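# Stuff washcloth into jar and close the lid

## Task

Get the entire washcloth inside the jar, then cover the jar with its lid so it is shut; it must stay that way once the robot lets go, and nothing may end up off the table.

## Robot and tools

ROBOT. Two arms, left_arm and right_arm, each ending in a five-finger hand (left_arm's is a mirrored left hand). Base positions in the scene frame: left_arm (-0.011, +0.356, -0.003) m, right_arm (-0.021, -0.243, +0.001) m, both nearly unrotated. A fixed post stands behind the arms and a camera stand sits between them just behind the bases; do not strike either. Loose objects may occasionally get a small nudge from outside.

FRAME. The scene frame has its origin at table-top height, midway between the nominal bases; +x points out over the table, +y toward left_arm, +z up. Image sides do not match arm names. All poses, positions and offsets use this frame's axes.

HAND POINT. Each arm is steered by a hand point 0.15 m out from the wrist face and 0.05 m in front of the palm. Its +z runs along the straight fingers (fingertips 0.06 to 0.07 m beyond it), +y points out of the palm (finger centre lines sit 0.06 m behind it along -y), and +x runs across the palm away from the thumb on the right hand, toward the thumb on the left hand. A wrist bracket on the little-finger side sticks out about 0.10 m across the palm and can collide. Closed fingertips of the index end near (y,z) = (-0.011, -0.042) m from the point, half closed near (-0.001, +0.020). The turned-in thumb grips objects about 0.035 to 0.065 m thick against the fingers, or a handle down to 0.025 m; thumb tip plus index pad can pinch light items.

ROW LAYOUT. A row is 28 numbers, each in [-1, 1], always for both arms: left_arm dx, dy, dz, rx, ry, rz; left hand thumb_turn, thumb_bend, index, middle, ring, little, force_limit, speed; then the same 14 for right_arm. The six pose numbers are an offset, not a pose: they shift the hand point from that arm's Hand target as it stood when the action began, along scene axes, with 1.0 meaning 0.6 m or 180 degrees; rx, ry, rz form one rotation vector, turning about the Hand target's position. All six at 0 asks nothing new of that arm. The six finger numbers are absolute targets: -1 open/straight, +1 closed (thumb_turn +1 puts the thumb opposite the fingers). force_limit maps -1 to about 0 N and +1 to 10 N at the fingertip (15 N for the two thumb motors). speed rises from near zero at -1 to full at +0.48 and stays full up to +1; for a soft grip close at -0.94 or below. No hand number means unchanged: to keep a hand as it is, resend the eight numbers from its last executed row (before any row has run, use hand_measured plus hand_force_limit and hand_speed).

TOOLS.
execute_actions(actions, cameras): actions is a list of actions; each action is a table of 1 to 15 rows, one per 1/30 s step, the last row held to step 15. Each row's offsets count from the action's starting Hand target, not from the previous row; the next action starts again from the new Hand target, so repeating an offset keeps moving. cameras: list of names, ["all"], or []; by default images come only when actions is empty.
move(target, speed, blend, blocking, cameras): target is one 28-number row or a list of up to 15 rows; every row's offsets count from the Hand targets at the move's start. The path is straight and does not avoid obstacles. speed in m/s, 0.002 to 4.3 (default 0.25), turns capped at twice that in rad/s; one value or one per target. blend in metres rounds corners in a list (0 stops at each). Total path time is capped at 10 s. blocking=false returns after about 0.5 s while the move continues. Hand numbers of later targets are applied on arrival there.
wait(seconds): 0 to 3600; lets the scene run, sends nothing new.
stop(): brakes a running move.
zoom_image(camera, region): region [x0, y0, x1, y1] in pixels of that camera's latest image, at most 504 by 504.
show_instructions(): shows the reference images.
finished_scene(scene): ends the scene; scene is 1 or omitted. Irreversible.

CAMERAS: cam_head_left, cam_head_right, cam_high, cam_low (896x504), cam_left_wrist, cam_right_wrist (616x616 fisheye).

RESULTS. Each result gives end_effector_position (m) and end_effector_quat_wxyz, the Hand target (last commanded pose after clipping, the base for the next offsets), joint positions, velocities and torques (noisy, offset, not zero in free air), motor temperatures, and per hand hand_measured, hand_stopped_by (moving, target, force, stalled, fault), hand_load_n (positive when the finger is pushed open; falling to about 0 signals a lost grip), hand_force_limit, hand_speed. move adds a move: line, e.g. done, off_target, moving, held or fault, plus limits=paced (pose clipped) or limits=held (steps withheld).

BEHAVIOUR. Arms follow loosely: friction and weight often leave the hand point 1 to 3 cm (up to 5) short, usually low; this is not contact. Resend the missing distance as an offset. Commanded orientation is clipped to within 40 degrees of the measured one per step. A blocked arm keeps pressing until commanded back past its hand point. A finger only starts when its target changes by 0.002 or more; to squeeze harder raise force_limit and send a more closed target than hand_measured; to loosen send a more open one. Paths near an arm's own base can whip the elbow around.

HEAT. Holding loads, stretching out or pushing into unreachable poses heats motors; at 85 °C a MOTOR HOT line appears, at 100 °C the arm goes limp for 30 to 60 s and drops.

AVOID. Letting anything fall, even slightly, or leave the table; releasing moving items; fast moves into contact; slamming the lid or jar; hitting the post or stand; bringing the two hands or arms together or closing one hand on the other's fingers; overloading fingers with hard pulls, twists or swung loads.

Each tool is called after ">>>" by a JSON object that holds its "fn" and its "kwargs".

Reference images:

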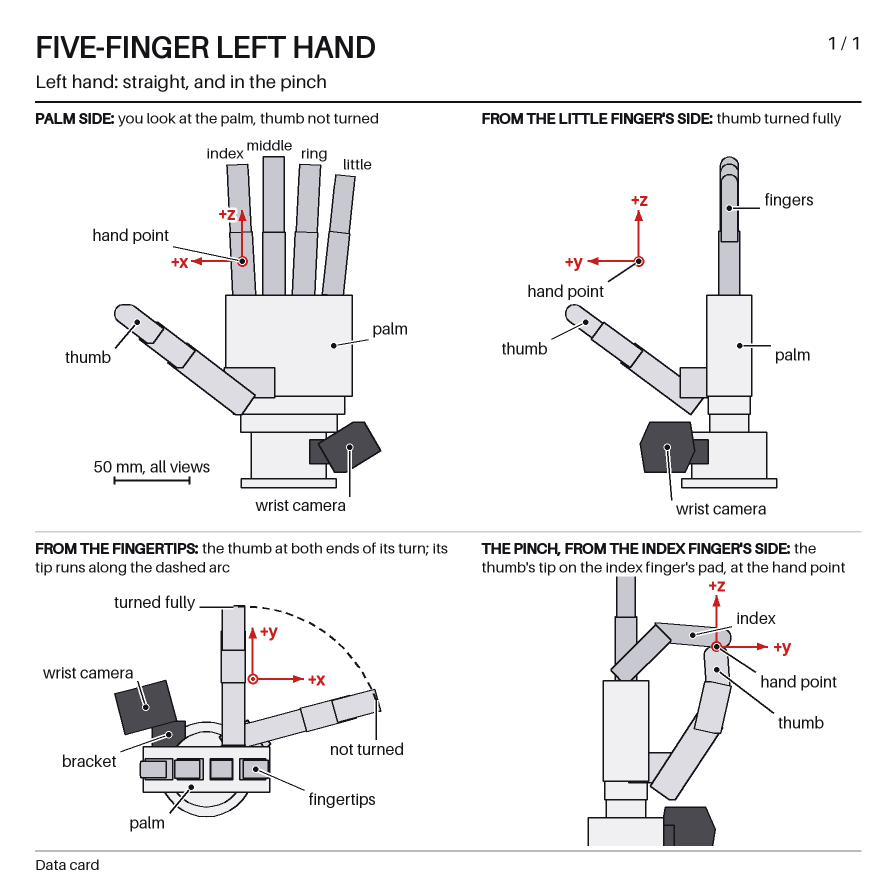

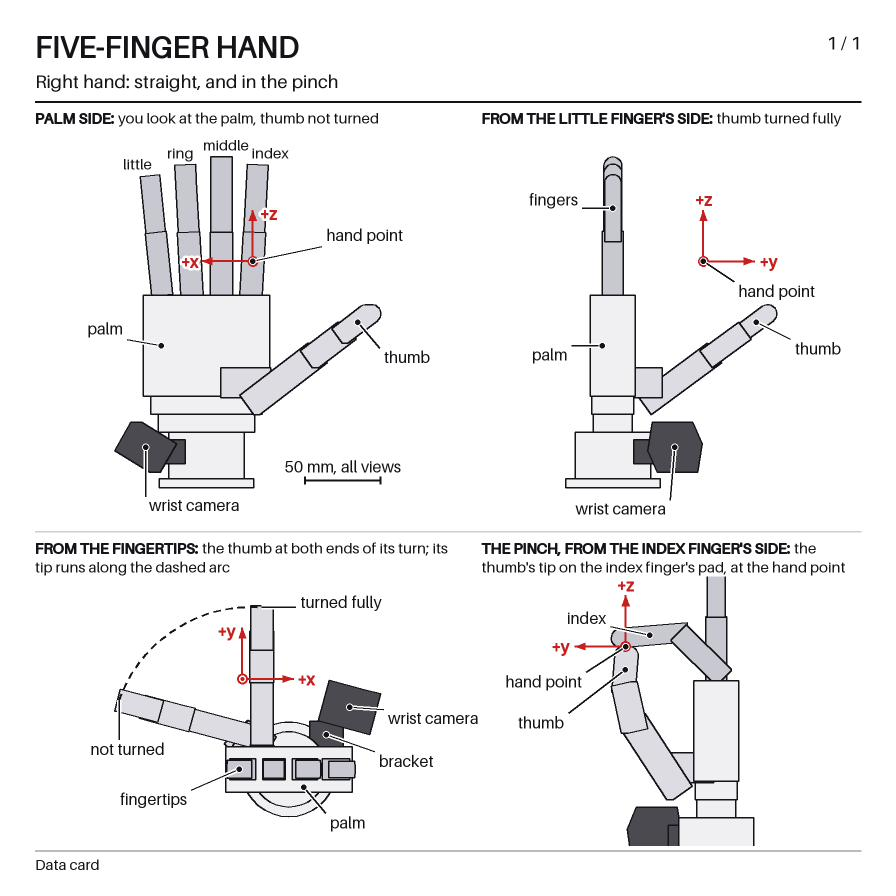

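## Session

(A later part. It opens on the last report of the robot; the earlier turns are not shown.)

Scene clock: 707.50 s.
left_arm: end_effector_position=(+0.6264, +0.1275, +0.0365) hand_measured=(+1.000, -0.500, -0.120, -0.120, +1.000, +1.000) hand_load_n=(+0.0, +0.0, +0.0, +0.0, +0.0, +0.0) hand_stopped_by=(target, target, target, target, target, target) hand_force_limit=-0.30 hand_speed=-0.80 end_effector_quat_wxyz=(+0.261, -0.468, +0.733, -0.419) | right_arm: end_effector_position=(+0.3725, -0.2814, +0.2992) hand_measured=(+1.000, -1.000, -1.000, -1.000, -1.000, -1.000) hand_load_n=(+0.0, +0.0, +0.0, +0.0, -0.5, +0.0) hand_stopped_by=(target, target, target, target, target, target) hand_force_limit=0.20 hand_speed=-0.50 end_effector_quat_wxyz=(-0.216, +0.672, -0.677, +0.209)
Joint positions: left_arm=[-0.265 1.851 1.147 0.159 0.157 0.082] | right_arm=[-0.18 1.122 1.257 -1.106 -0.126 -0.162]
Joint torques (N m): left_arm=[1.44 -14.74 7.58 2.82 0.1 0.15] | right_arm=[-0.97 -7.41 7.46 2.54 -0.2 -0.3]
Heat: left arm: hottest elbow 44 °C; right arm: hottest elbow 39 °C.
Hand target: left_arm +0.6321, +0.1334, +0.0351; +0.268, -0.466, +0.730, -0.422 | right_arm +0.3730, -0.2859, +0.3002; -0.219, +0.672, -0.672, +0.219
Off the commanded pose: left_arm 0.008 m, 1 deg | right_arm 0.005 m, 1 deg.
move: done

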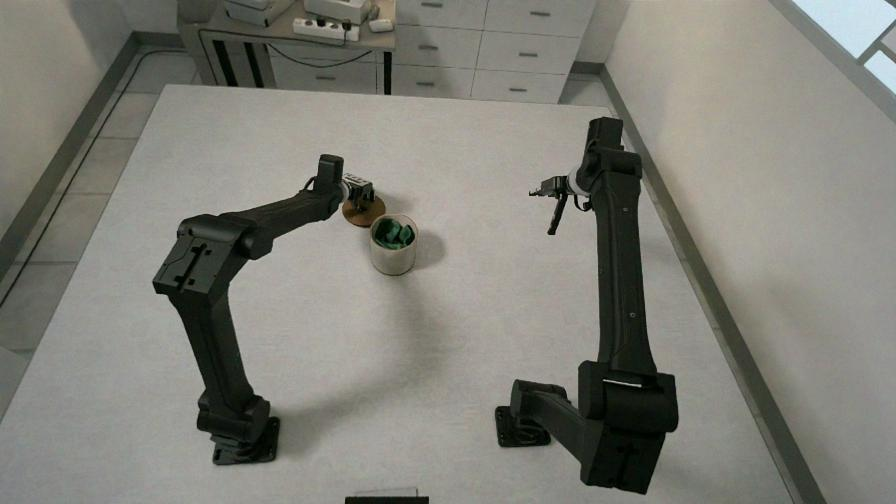

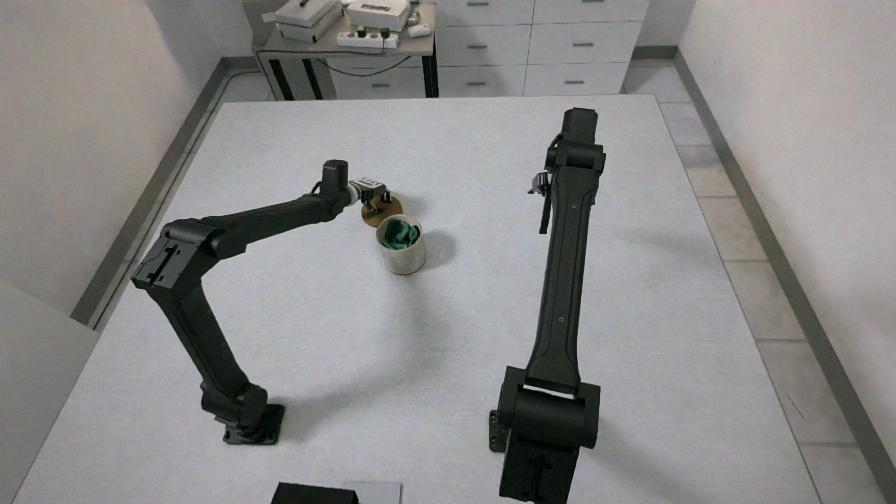

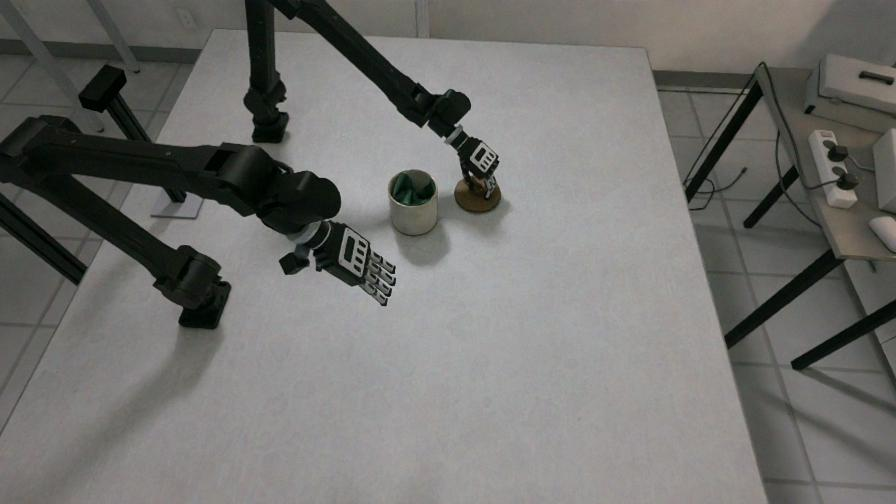

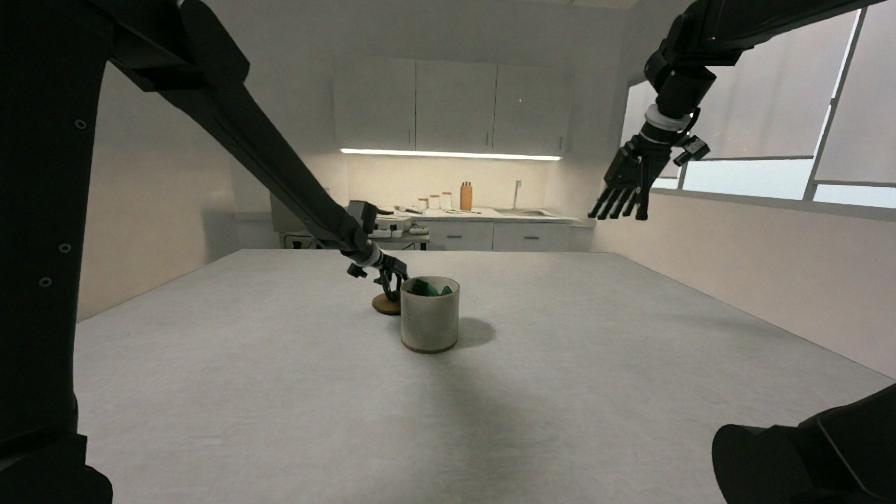

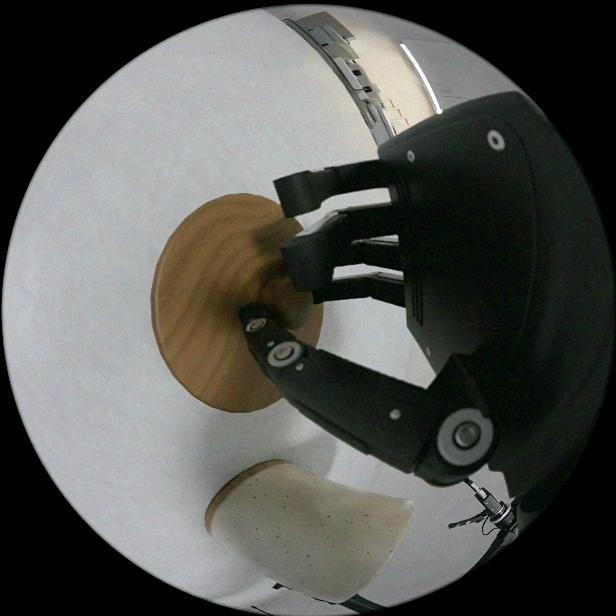

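>>> {"fn": "move", "kwargs": {"target": [[0,0,-0.01,0,0,0,1,-0.5,-0.12,-0.12,1,1,-0.4,-0.85, 0,0,0,0,0,0,1,-1,-1,-1,-1,-1,0.2,-0.5],[0,0,-0.01,0,0,0,1,-0.1,0.2,0.2,1,1,-0.4,-0.85, 0,0,0,0,0,0,1,-1,-1,-1,-1,-1,0.2,-0.5]], "cameras": ["cam_head_left","cam_head_right","cam_high","cam_low","cam_left_wrist"], "speed": 0.04}}

>>> {"fn": "zoom_image", "kwargs": {"camera": "cam_head_left", "region": [310, 140, 430, 260]}}

>>> {"fn": "zoom_image", "kwargs": {"camera": "cam_high", "region": [420, 110, 540, 230]}}

>>> {"fn": "zoom_image", "kwargs": {"camera": "cam_left_wrist", "region": [120, 180, 400, 420]}}

Scene clock: 724.43 s.
left_arm: end_effector_position=(+0.6288, +0.1267, +0.0354) hand_measured=(+1.000, -0.412, +0.072, +0.058, +1.000, +1.000) hand_load_n=(+0.5, +4.5, +3.5, +4.0, +0.0, +0.0) hand_stopped_by=(target, force, force, force, target, target) hand_force_limit=-0.40 hand_speed=-0.85 end_effector_quat_wxyz=(+0.264, -0.466, +0.731, -0.423) | right_arm: end_effector_position=(+0.3725, -0.2814, +0.2992) hand_measured=(+1.000, -1.000, -1.000, -1.000, -1.000, -1.000) hand_load_n=(+0.0, +0.0, +0.0, +0.0, +0.0, +0.0) hand_stopped_by=(target, target, target, target, target, target) hand_force_limit=0.20 hand_speed=-0.50 end_effector_quat_wxyz=(-0.216, +0.672, -0.677, +0.209)
Joint positions: left_arm=[-0.265 1.858 1.147 0.176 0.158 0.083] | right_arm=[-0.18 1.122 1.257 -1.106 -0.126 -0.162]
Joint torques (N m): left_arm=[1.03 -14.39 7.17 2.93 0.06 0.12] | right_arm=[-0.85 -7.47 7.42 2.54 -0.21 -0.31]
Heat: left arm: hottest elbow 43 °C; right arm: hottest elbow 39 °C.
Hand target: left_arm +0.6321, +0.1334, +0.0291; +0.268, -0.466, +0.730, -0.422 | right_arm +0.3730, -0.2859, +0.3002; -0.219, +0.672, -0.672, +0.219
Off the commanded pose: left_arm 0.010 m, 1 deg | right_arm 0.005 m, 1 deg.
move: done

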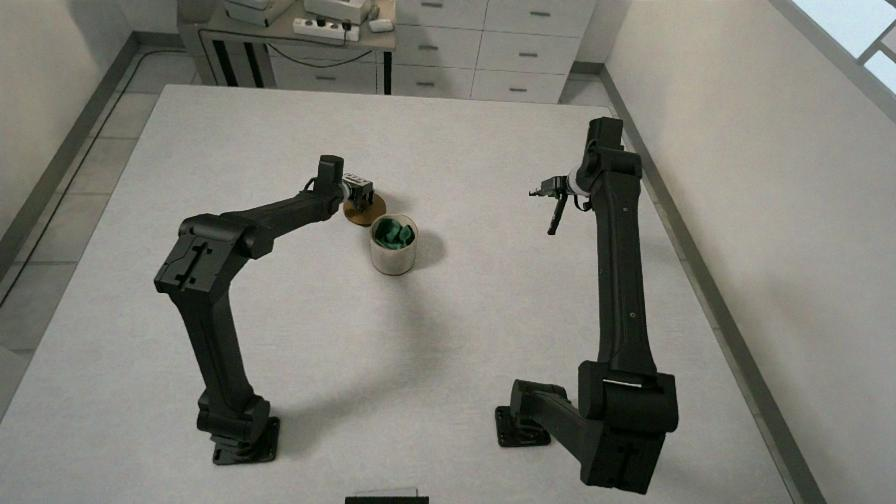

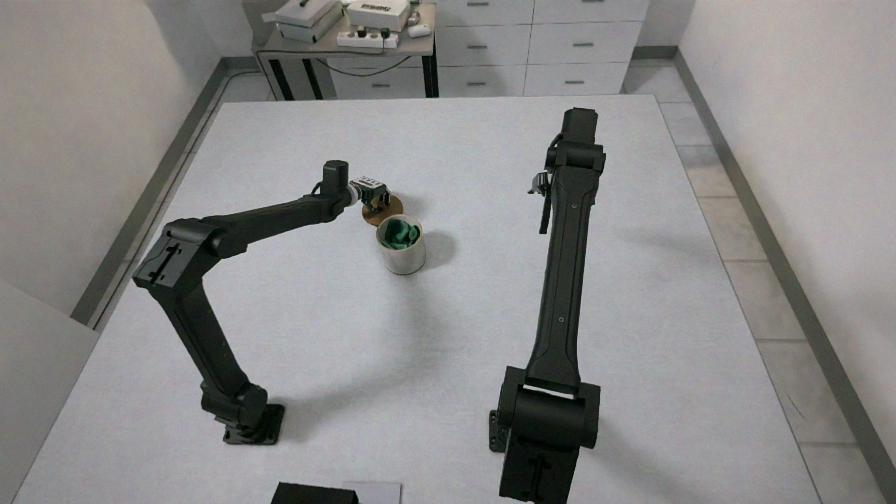

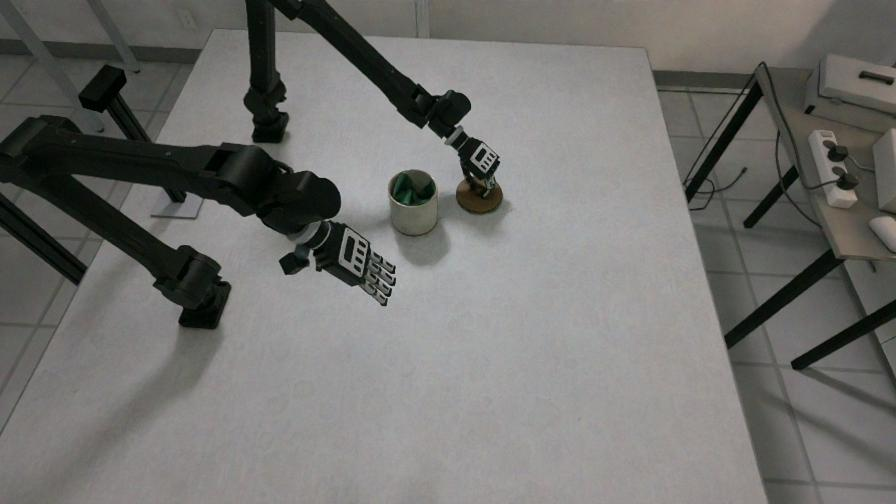

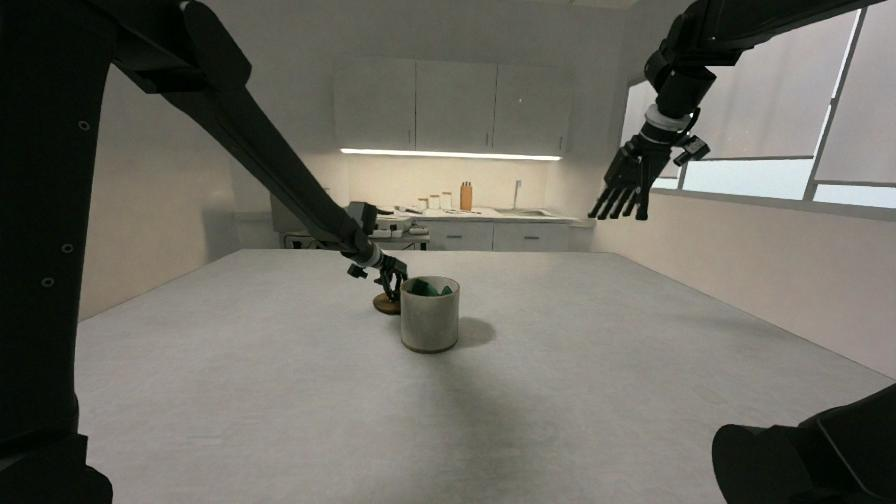

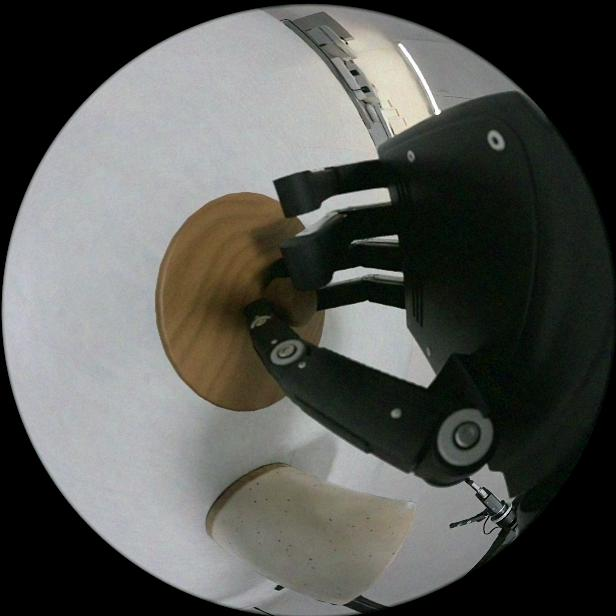

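Scaled by 4.200 from the camera's image (finer frame: 1280x720).

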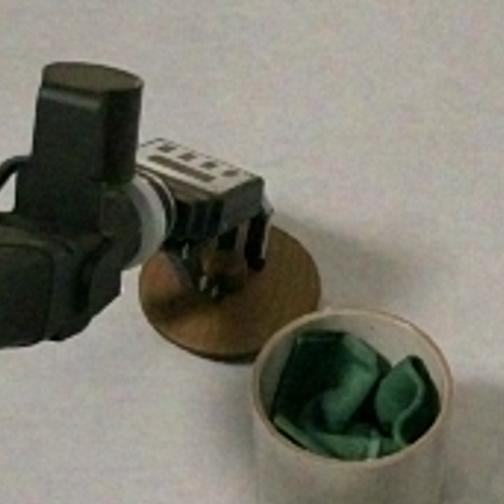

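Scaled by 4.200 from the camera's image (finer frame: 1280x720).

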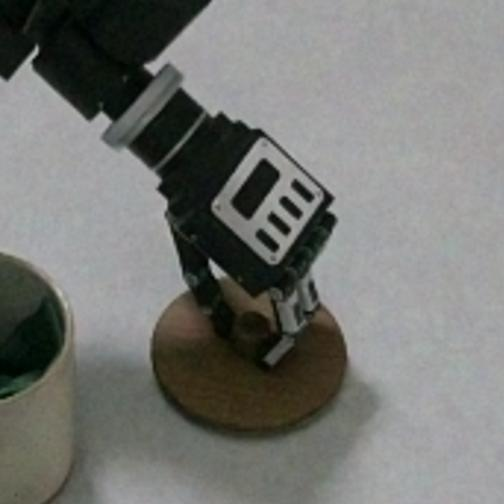

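Scaled by 1.800 from the camera's image (finer frame: 880x880).

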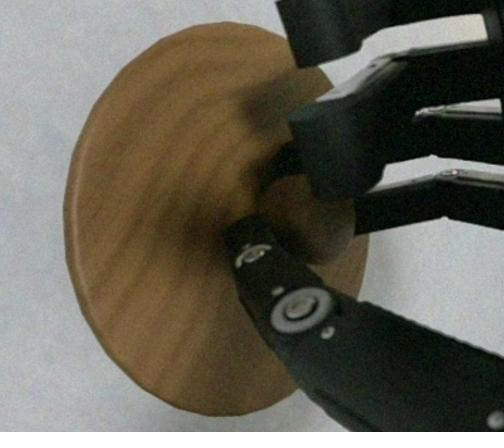

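>>> {"fn": "move", "kwargs": {"target": [[0,0,0.005,0,0,0,1,0.05,0.35,0.35,1,1,0.2,-0.85, 0,0,0,0,0,0,1,-1,-1,-1,-1,-1,0.2,-0.5],[0,0,0.08,0,0,0,1,0.05,0.35,0.35,1,1,0.2,-0.85, 0,0,0,0,0,0,1,-1,-1,-1,-1,-1,0.2,-0.5]], "cameras": ["cam_head_left","cam_head_right","cam_high","cam_low","cam_left_wrist"], "speed": 0.04}}

>>> {"fn": "zoom_image", "kwargs": {"camera": "cam_head_left", "region": [310, 140, 430, 260]}}

>>> {"fn": "zoom_image", "kwargs": {"camera": "cam_high", "region": [420, 110, 540, 230]}}

>>> {"fn": "zoom_image", "kwargs": {"camera": "cam_left_wrist", "region": [120, 180, 400, 420]}}

Scene clock: 741.67 s.
left_arm: end_effector_position=(+0.6152, +0.1305, +0.0444) hand_measured=(+1.000, -0.390, +0.096, +0.082, +1.000, +1.000) hand_load_n=(+1.0, +10.5, +6.5, +6.0, +0.0, +0.0) hand_stopped_by=(target, force, force, force, target, target) hand_force_limit=0.20 hand_speed=-0.85 end_effector_quat_wxyz=(+0.249, -0.474, +0.741, -0.406) | right_arm: end_effector_position=(+0.3725, -0.2814, +0.2992) hand_measured=(+1.000, -1.000, -1.000, -1.000, -1.000, -1.000) hand_load_n=(+0.0, +0.0, +0.0, +0.0, +0.0, +0.0) hand_stopped_by=(target, target, target, target, target, target) hand_force_limit=0.20 hand_speed=-0.50 end_effector_quat_wxyz=(-0.216, +0.672, -0.677, +0.209)
Joint positions: left_arm=[-0.265 1.817 1.147 0.084 0.158 0.085] | right_arm=[-0.18 1.122 1.257 -1.106 -0.126 -0.162]
Joint torques (N m): left_arm=[0.56 -17.67 10.15 1.99 0.05 0.02] | right_arm=[-0.79 -7.47 7.45 2.54 -0.21 -0.31]
Heat: left arm: hottest elbow 42 °C; right arm: hottest elbow 39 °C.
Hand target: left_arm +0.6321, +0.1334, +0.0772; +0.268, -0.466, +0.730, -0.422 | right_arm +0.3730, -0.2859, +0.3002; -0.219, +0.672, -0.672, +0.219
Off the commanded pose: left_arm 0.037 m, 3 deg | right_arm 0.005 m, 1 deg.
move: off_target (left_arm)

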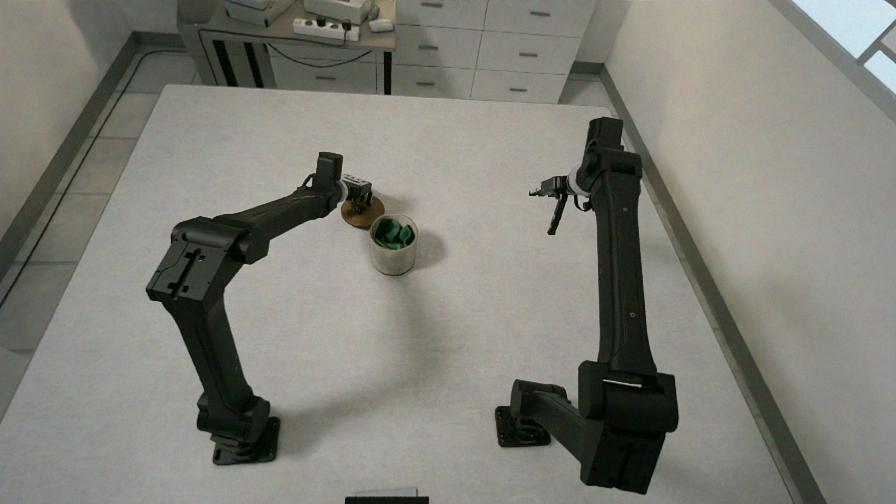

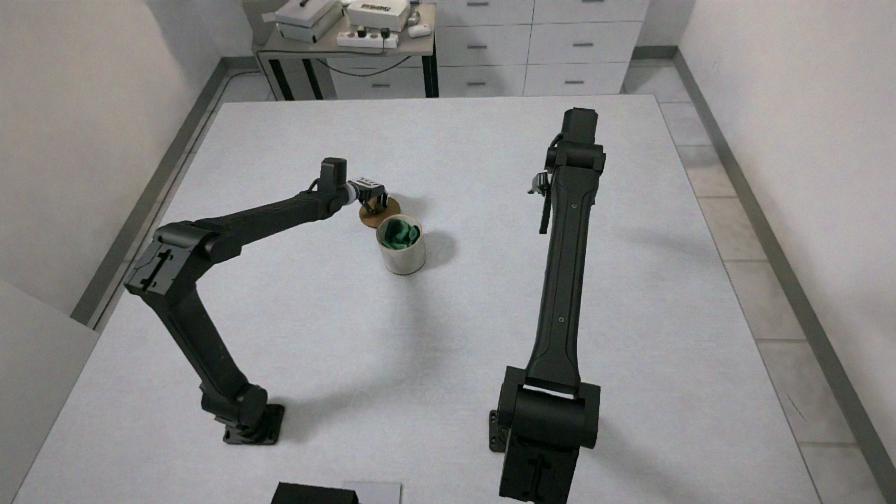

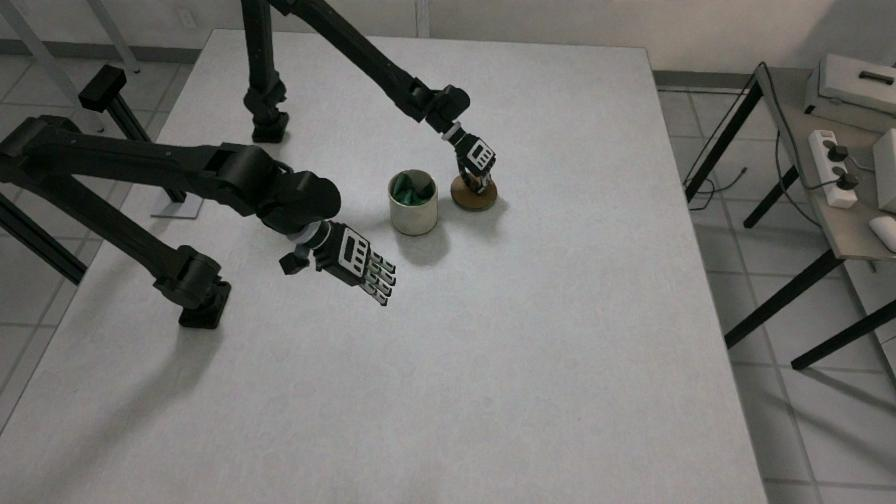

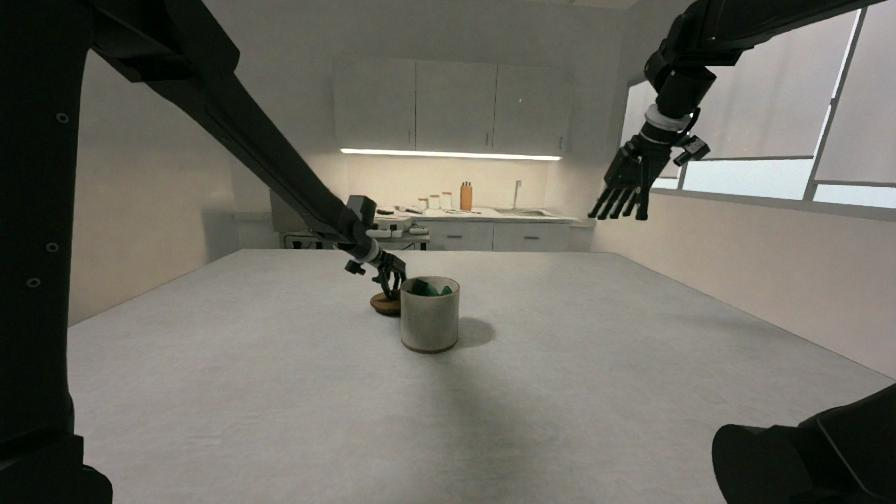

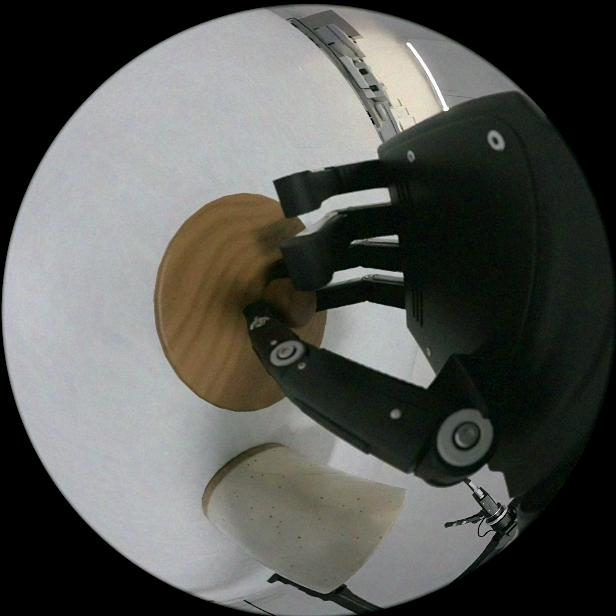

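Scaled by 4.200 from the camera's image (finer frame: 1280x720).

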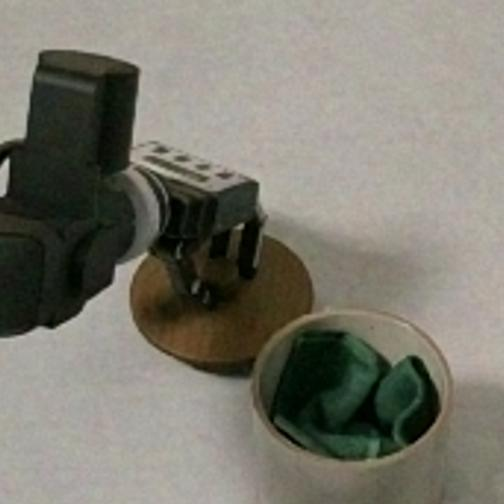

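Scaled by 4.200 from the camera's image (finer frame: 1280x720).

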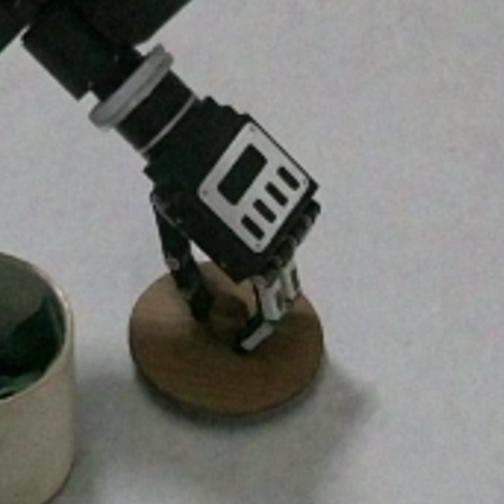

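Scaled by 1.800 from the camera's image (finer frame: 880x880).

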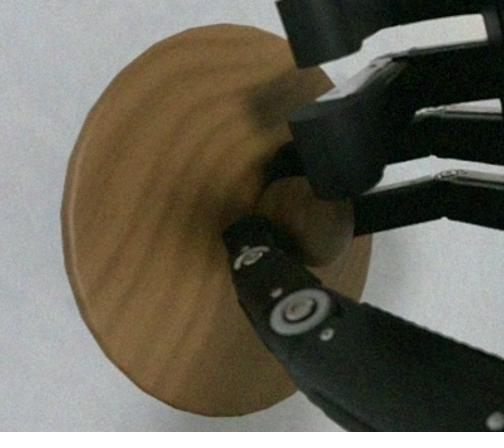

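>>> {"fn": "move", "kwargs": {"target": [[0.01,0.0,0.08,0,0,0,1,0.05,0.35,0.35,1,1,0.2,-0.85, 0,0,0,0,0,0,1,-1,-1,-1,-1,-1,0.2,-0.5],[0.01,0.01,0.25,0,0,0,1,0.05,0.35,0.35,1,1,0.2,-0.85, 0,0,0,0,0,0,1,-1,-1,-1,-1,-1,0.2,-0.5]], "cameras": ["cam_head_left","cam_head_right","cam_high","cam_low","cam_left_wrist"], "speed": 0.06, "blend": 0.01}}

>>> {"fn": "zoom_image", "kwargs": {"camera": "cam_head_left", "region": [310, 120, 450, 280]}}

>>> {"fn": "zoom_image", "kwargs": {"camera": "cam_high", "region": [370, 80, 540, 250]}}

>>> {"fn": "zoom_image", "kwargs": {"camera": "cam_low", "region": [340, 180, 500, 370]}}

Scene clock: 756.77 s.
left_arm: end_effector_position=(+0.6181, +0.1371, +0.1780) hand_measured=(+1.000, -0.390, +0.096, +0.082, +1.000, +1.000) hand_load_n=(+1.5, +11.0, +6.5, +6.0, +0.0, +0.0) hand_stopped_by=(target, force, force, force, target, target) hand_force_limit=0.20 hand_speed=-0.85 end_effector_quat_wxyz=(+0.242, -0.479, +0.745, -0.397) | right_arm: end_effector_position=(+0.3725, -0.2814, +0.2992) hand_measured=(+1.000, -1.000, -1.000, -1.000, -1.000, -1.000) hand_load_n=(+0.0, +0.0, +0.0, +0.0, +0.0, +0.0) hand_stopped_by=(target, target, target, target, target, target) hand_force_limit=0.20 hand_speed=-0.50 end_effector_quat_wxyz=(-0.216, +0.672, -0.677, +0.209)
Joint positions: left_arm=[-0.252 1.659 1.341 -0.296 0.167 0.092] | right_arm=[-0.18 1.122 1.257 -1.106 -0.126 -0.162]
Joint torques (N m): left_arm=[0.85 -15.85 13.81 1.89 0.16 0.06] | right_arm=[-0.91 -7.41 7.43 2.52 -0.21 -0.31]
Heat: left arm: hottest elbow 44 °C; right arm: hottest elbow 39 °C.
Hand target: left_arm +0.6382, +0.1394, +0.2271; +0.268, -0.466, +0.730, -0.422 | right_arm +0.3730, -0.2859, +0.3002; -0.219, +0.672, -0.672, +0.219
Off the commanded pose: left_arm 0.053 m, 5 deg | right_arm 0.005 m, 1 deg.
move: off_target (left_arm)

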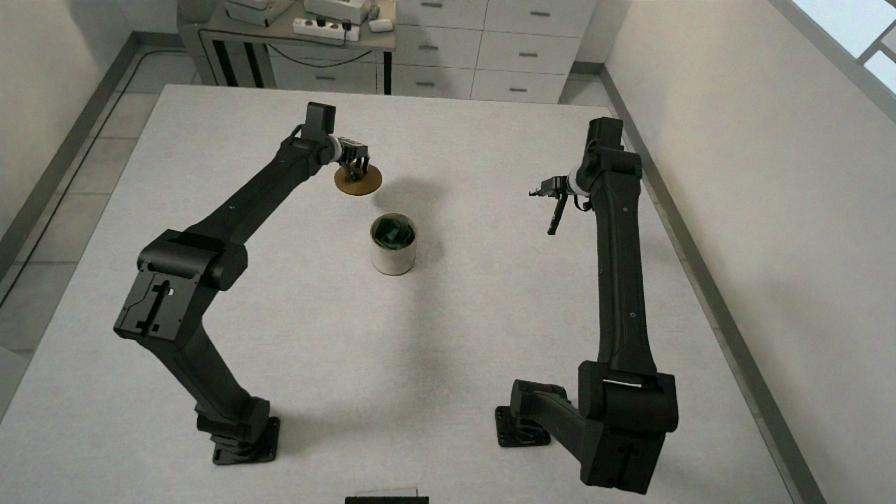

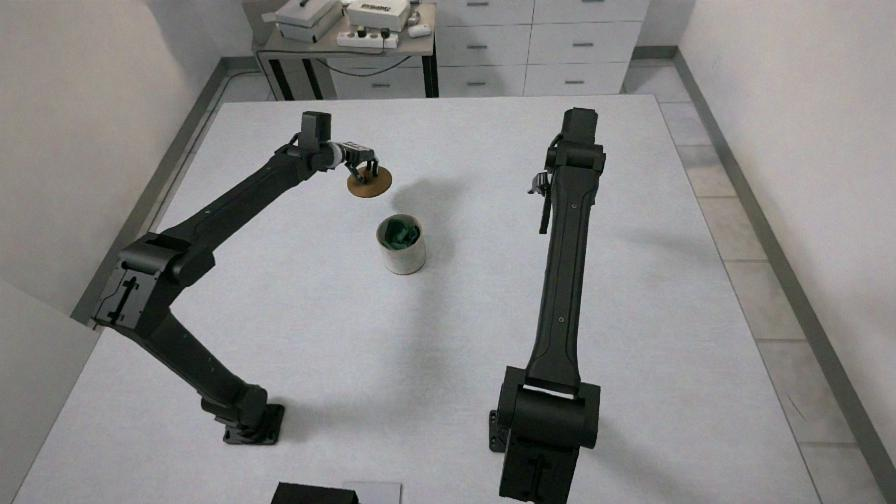

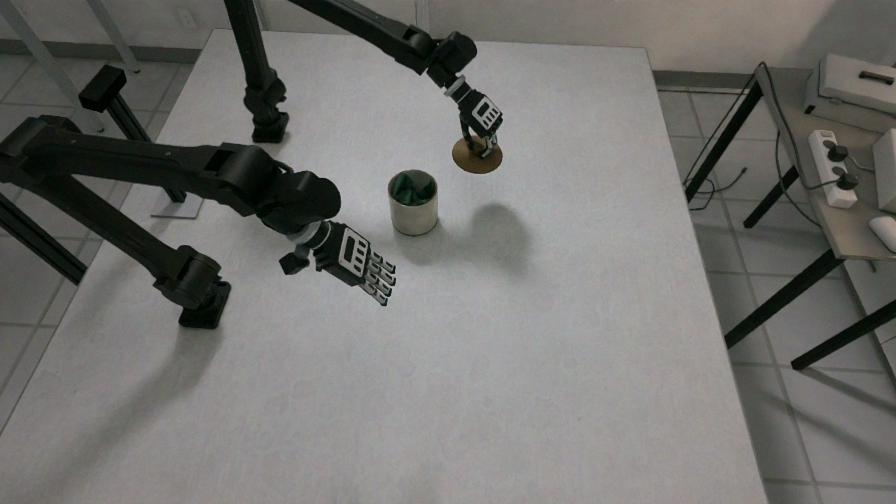

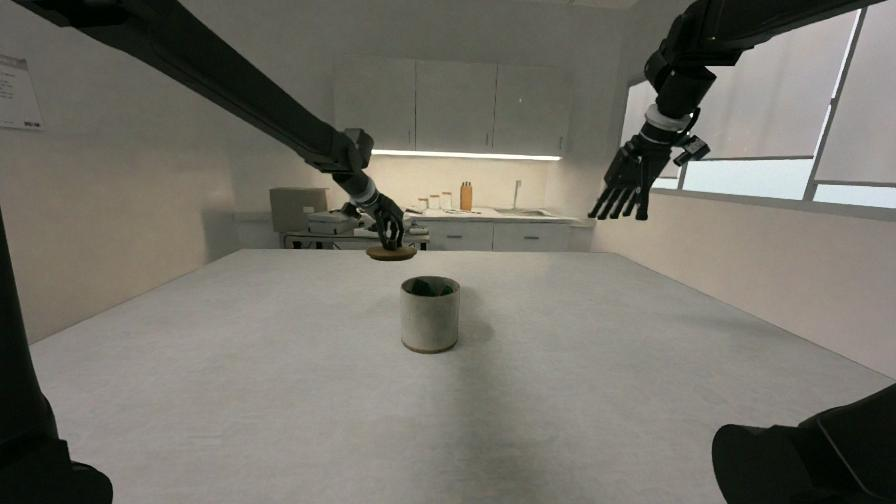

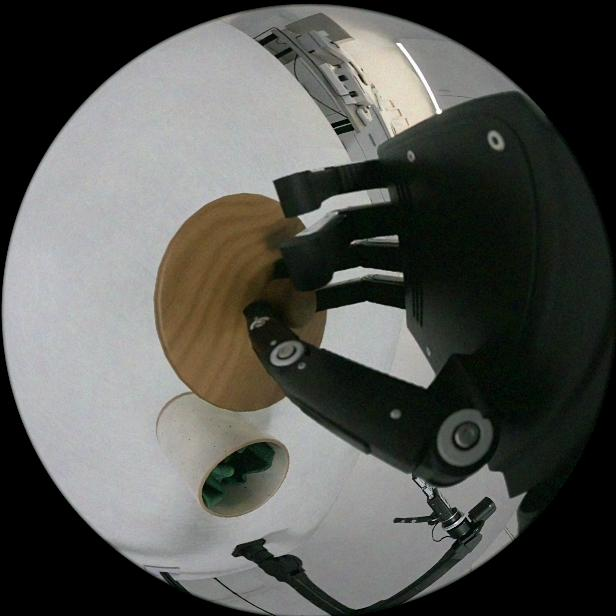

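Scaled by 3.150 from the camera's image (finer frame: 1280x720).

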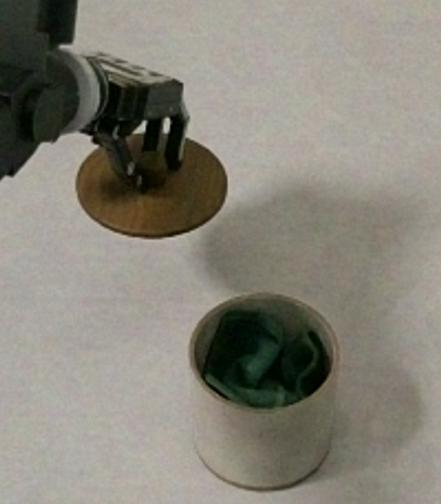

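Scaled by 2.965 from the camera's image (finer frame: 1280x720).

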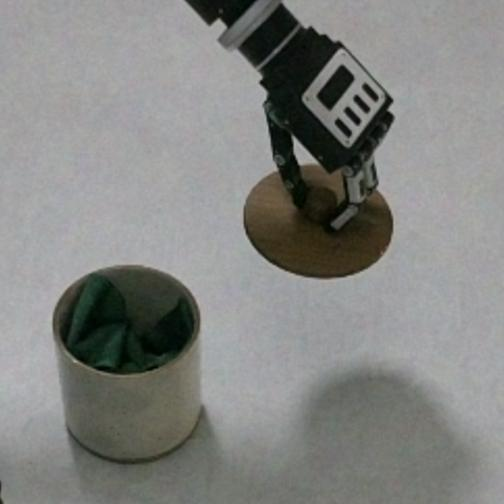

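Scaled by 2.653 from the camera's image (finer frame: 1280x720).

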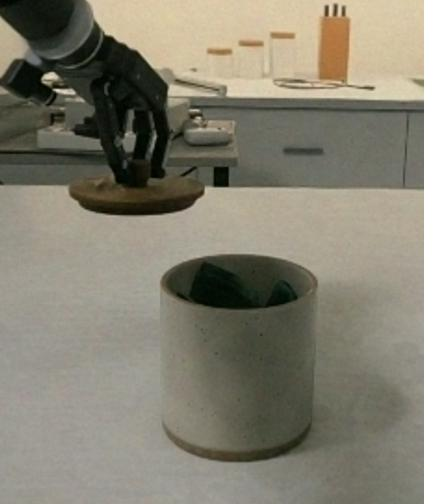

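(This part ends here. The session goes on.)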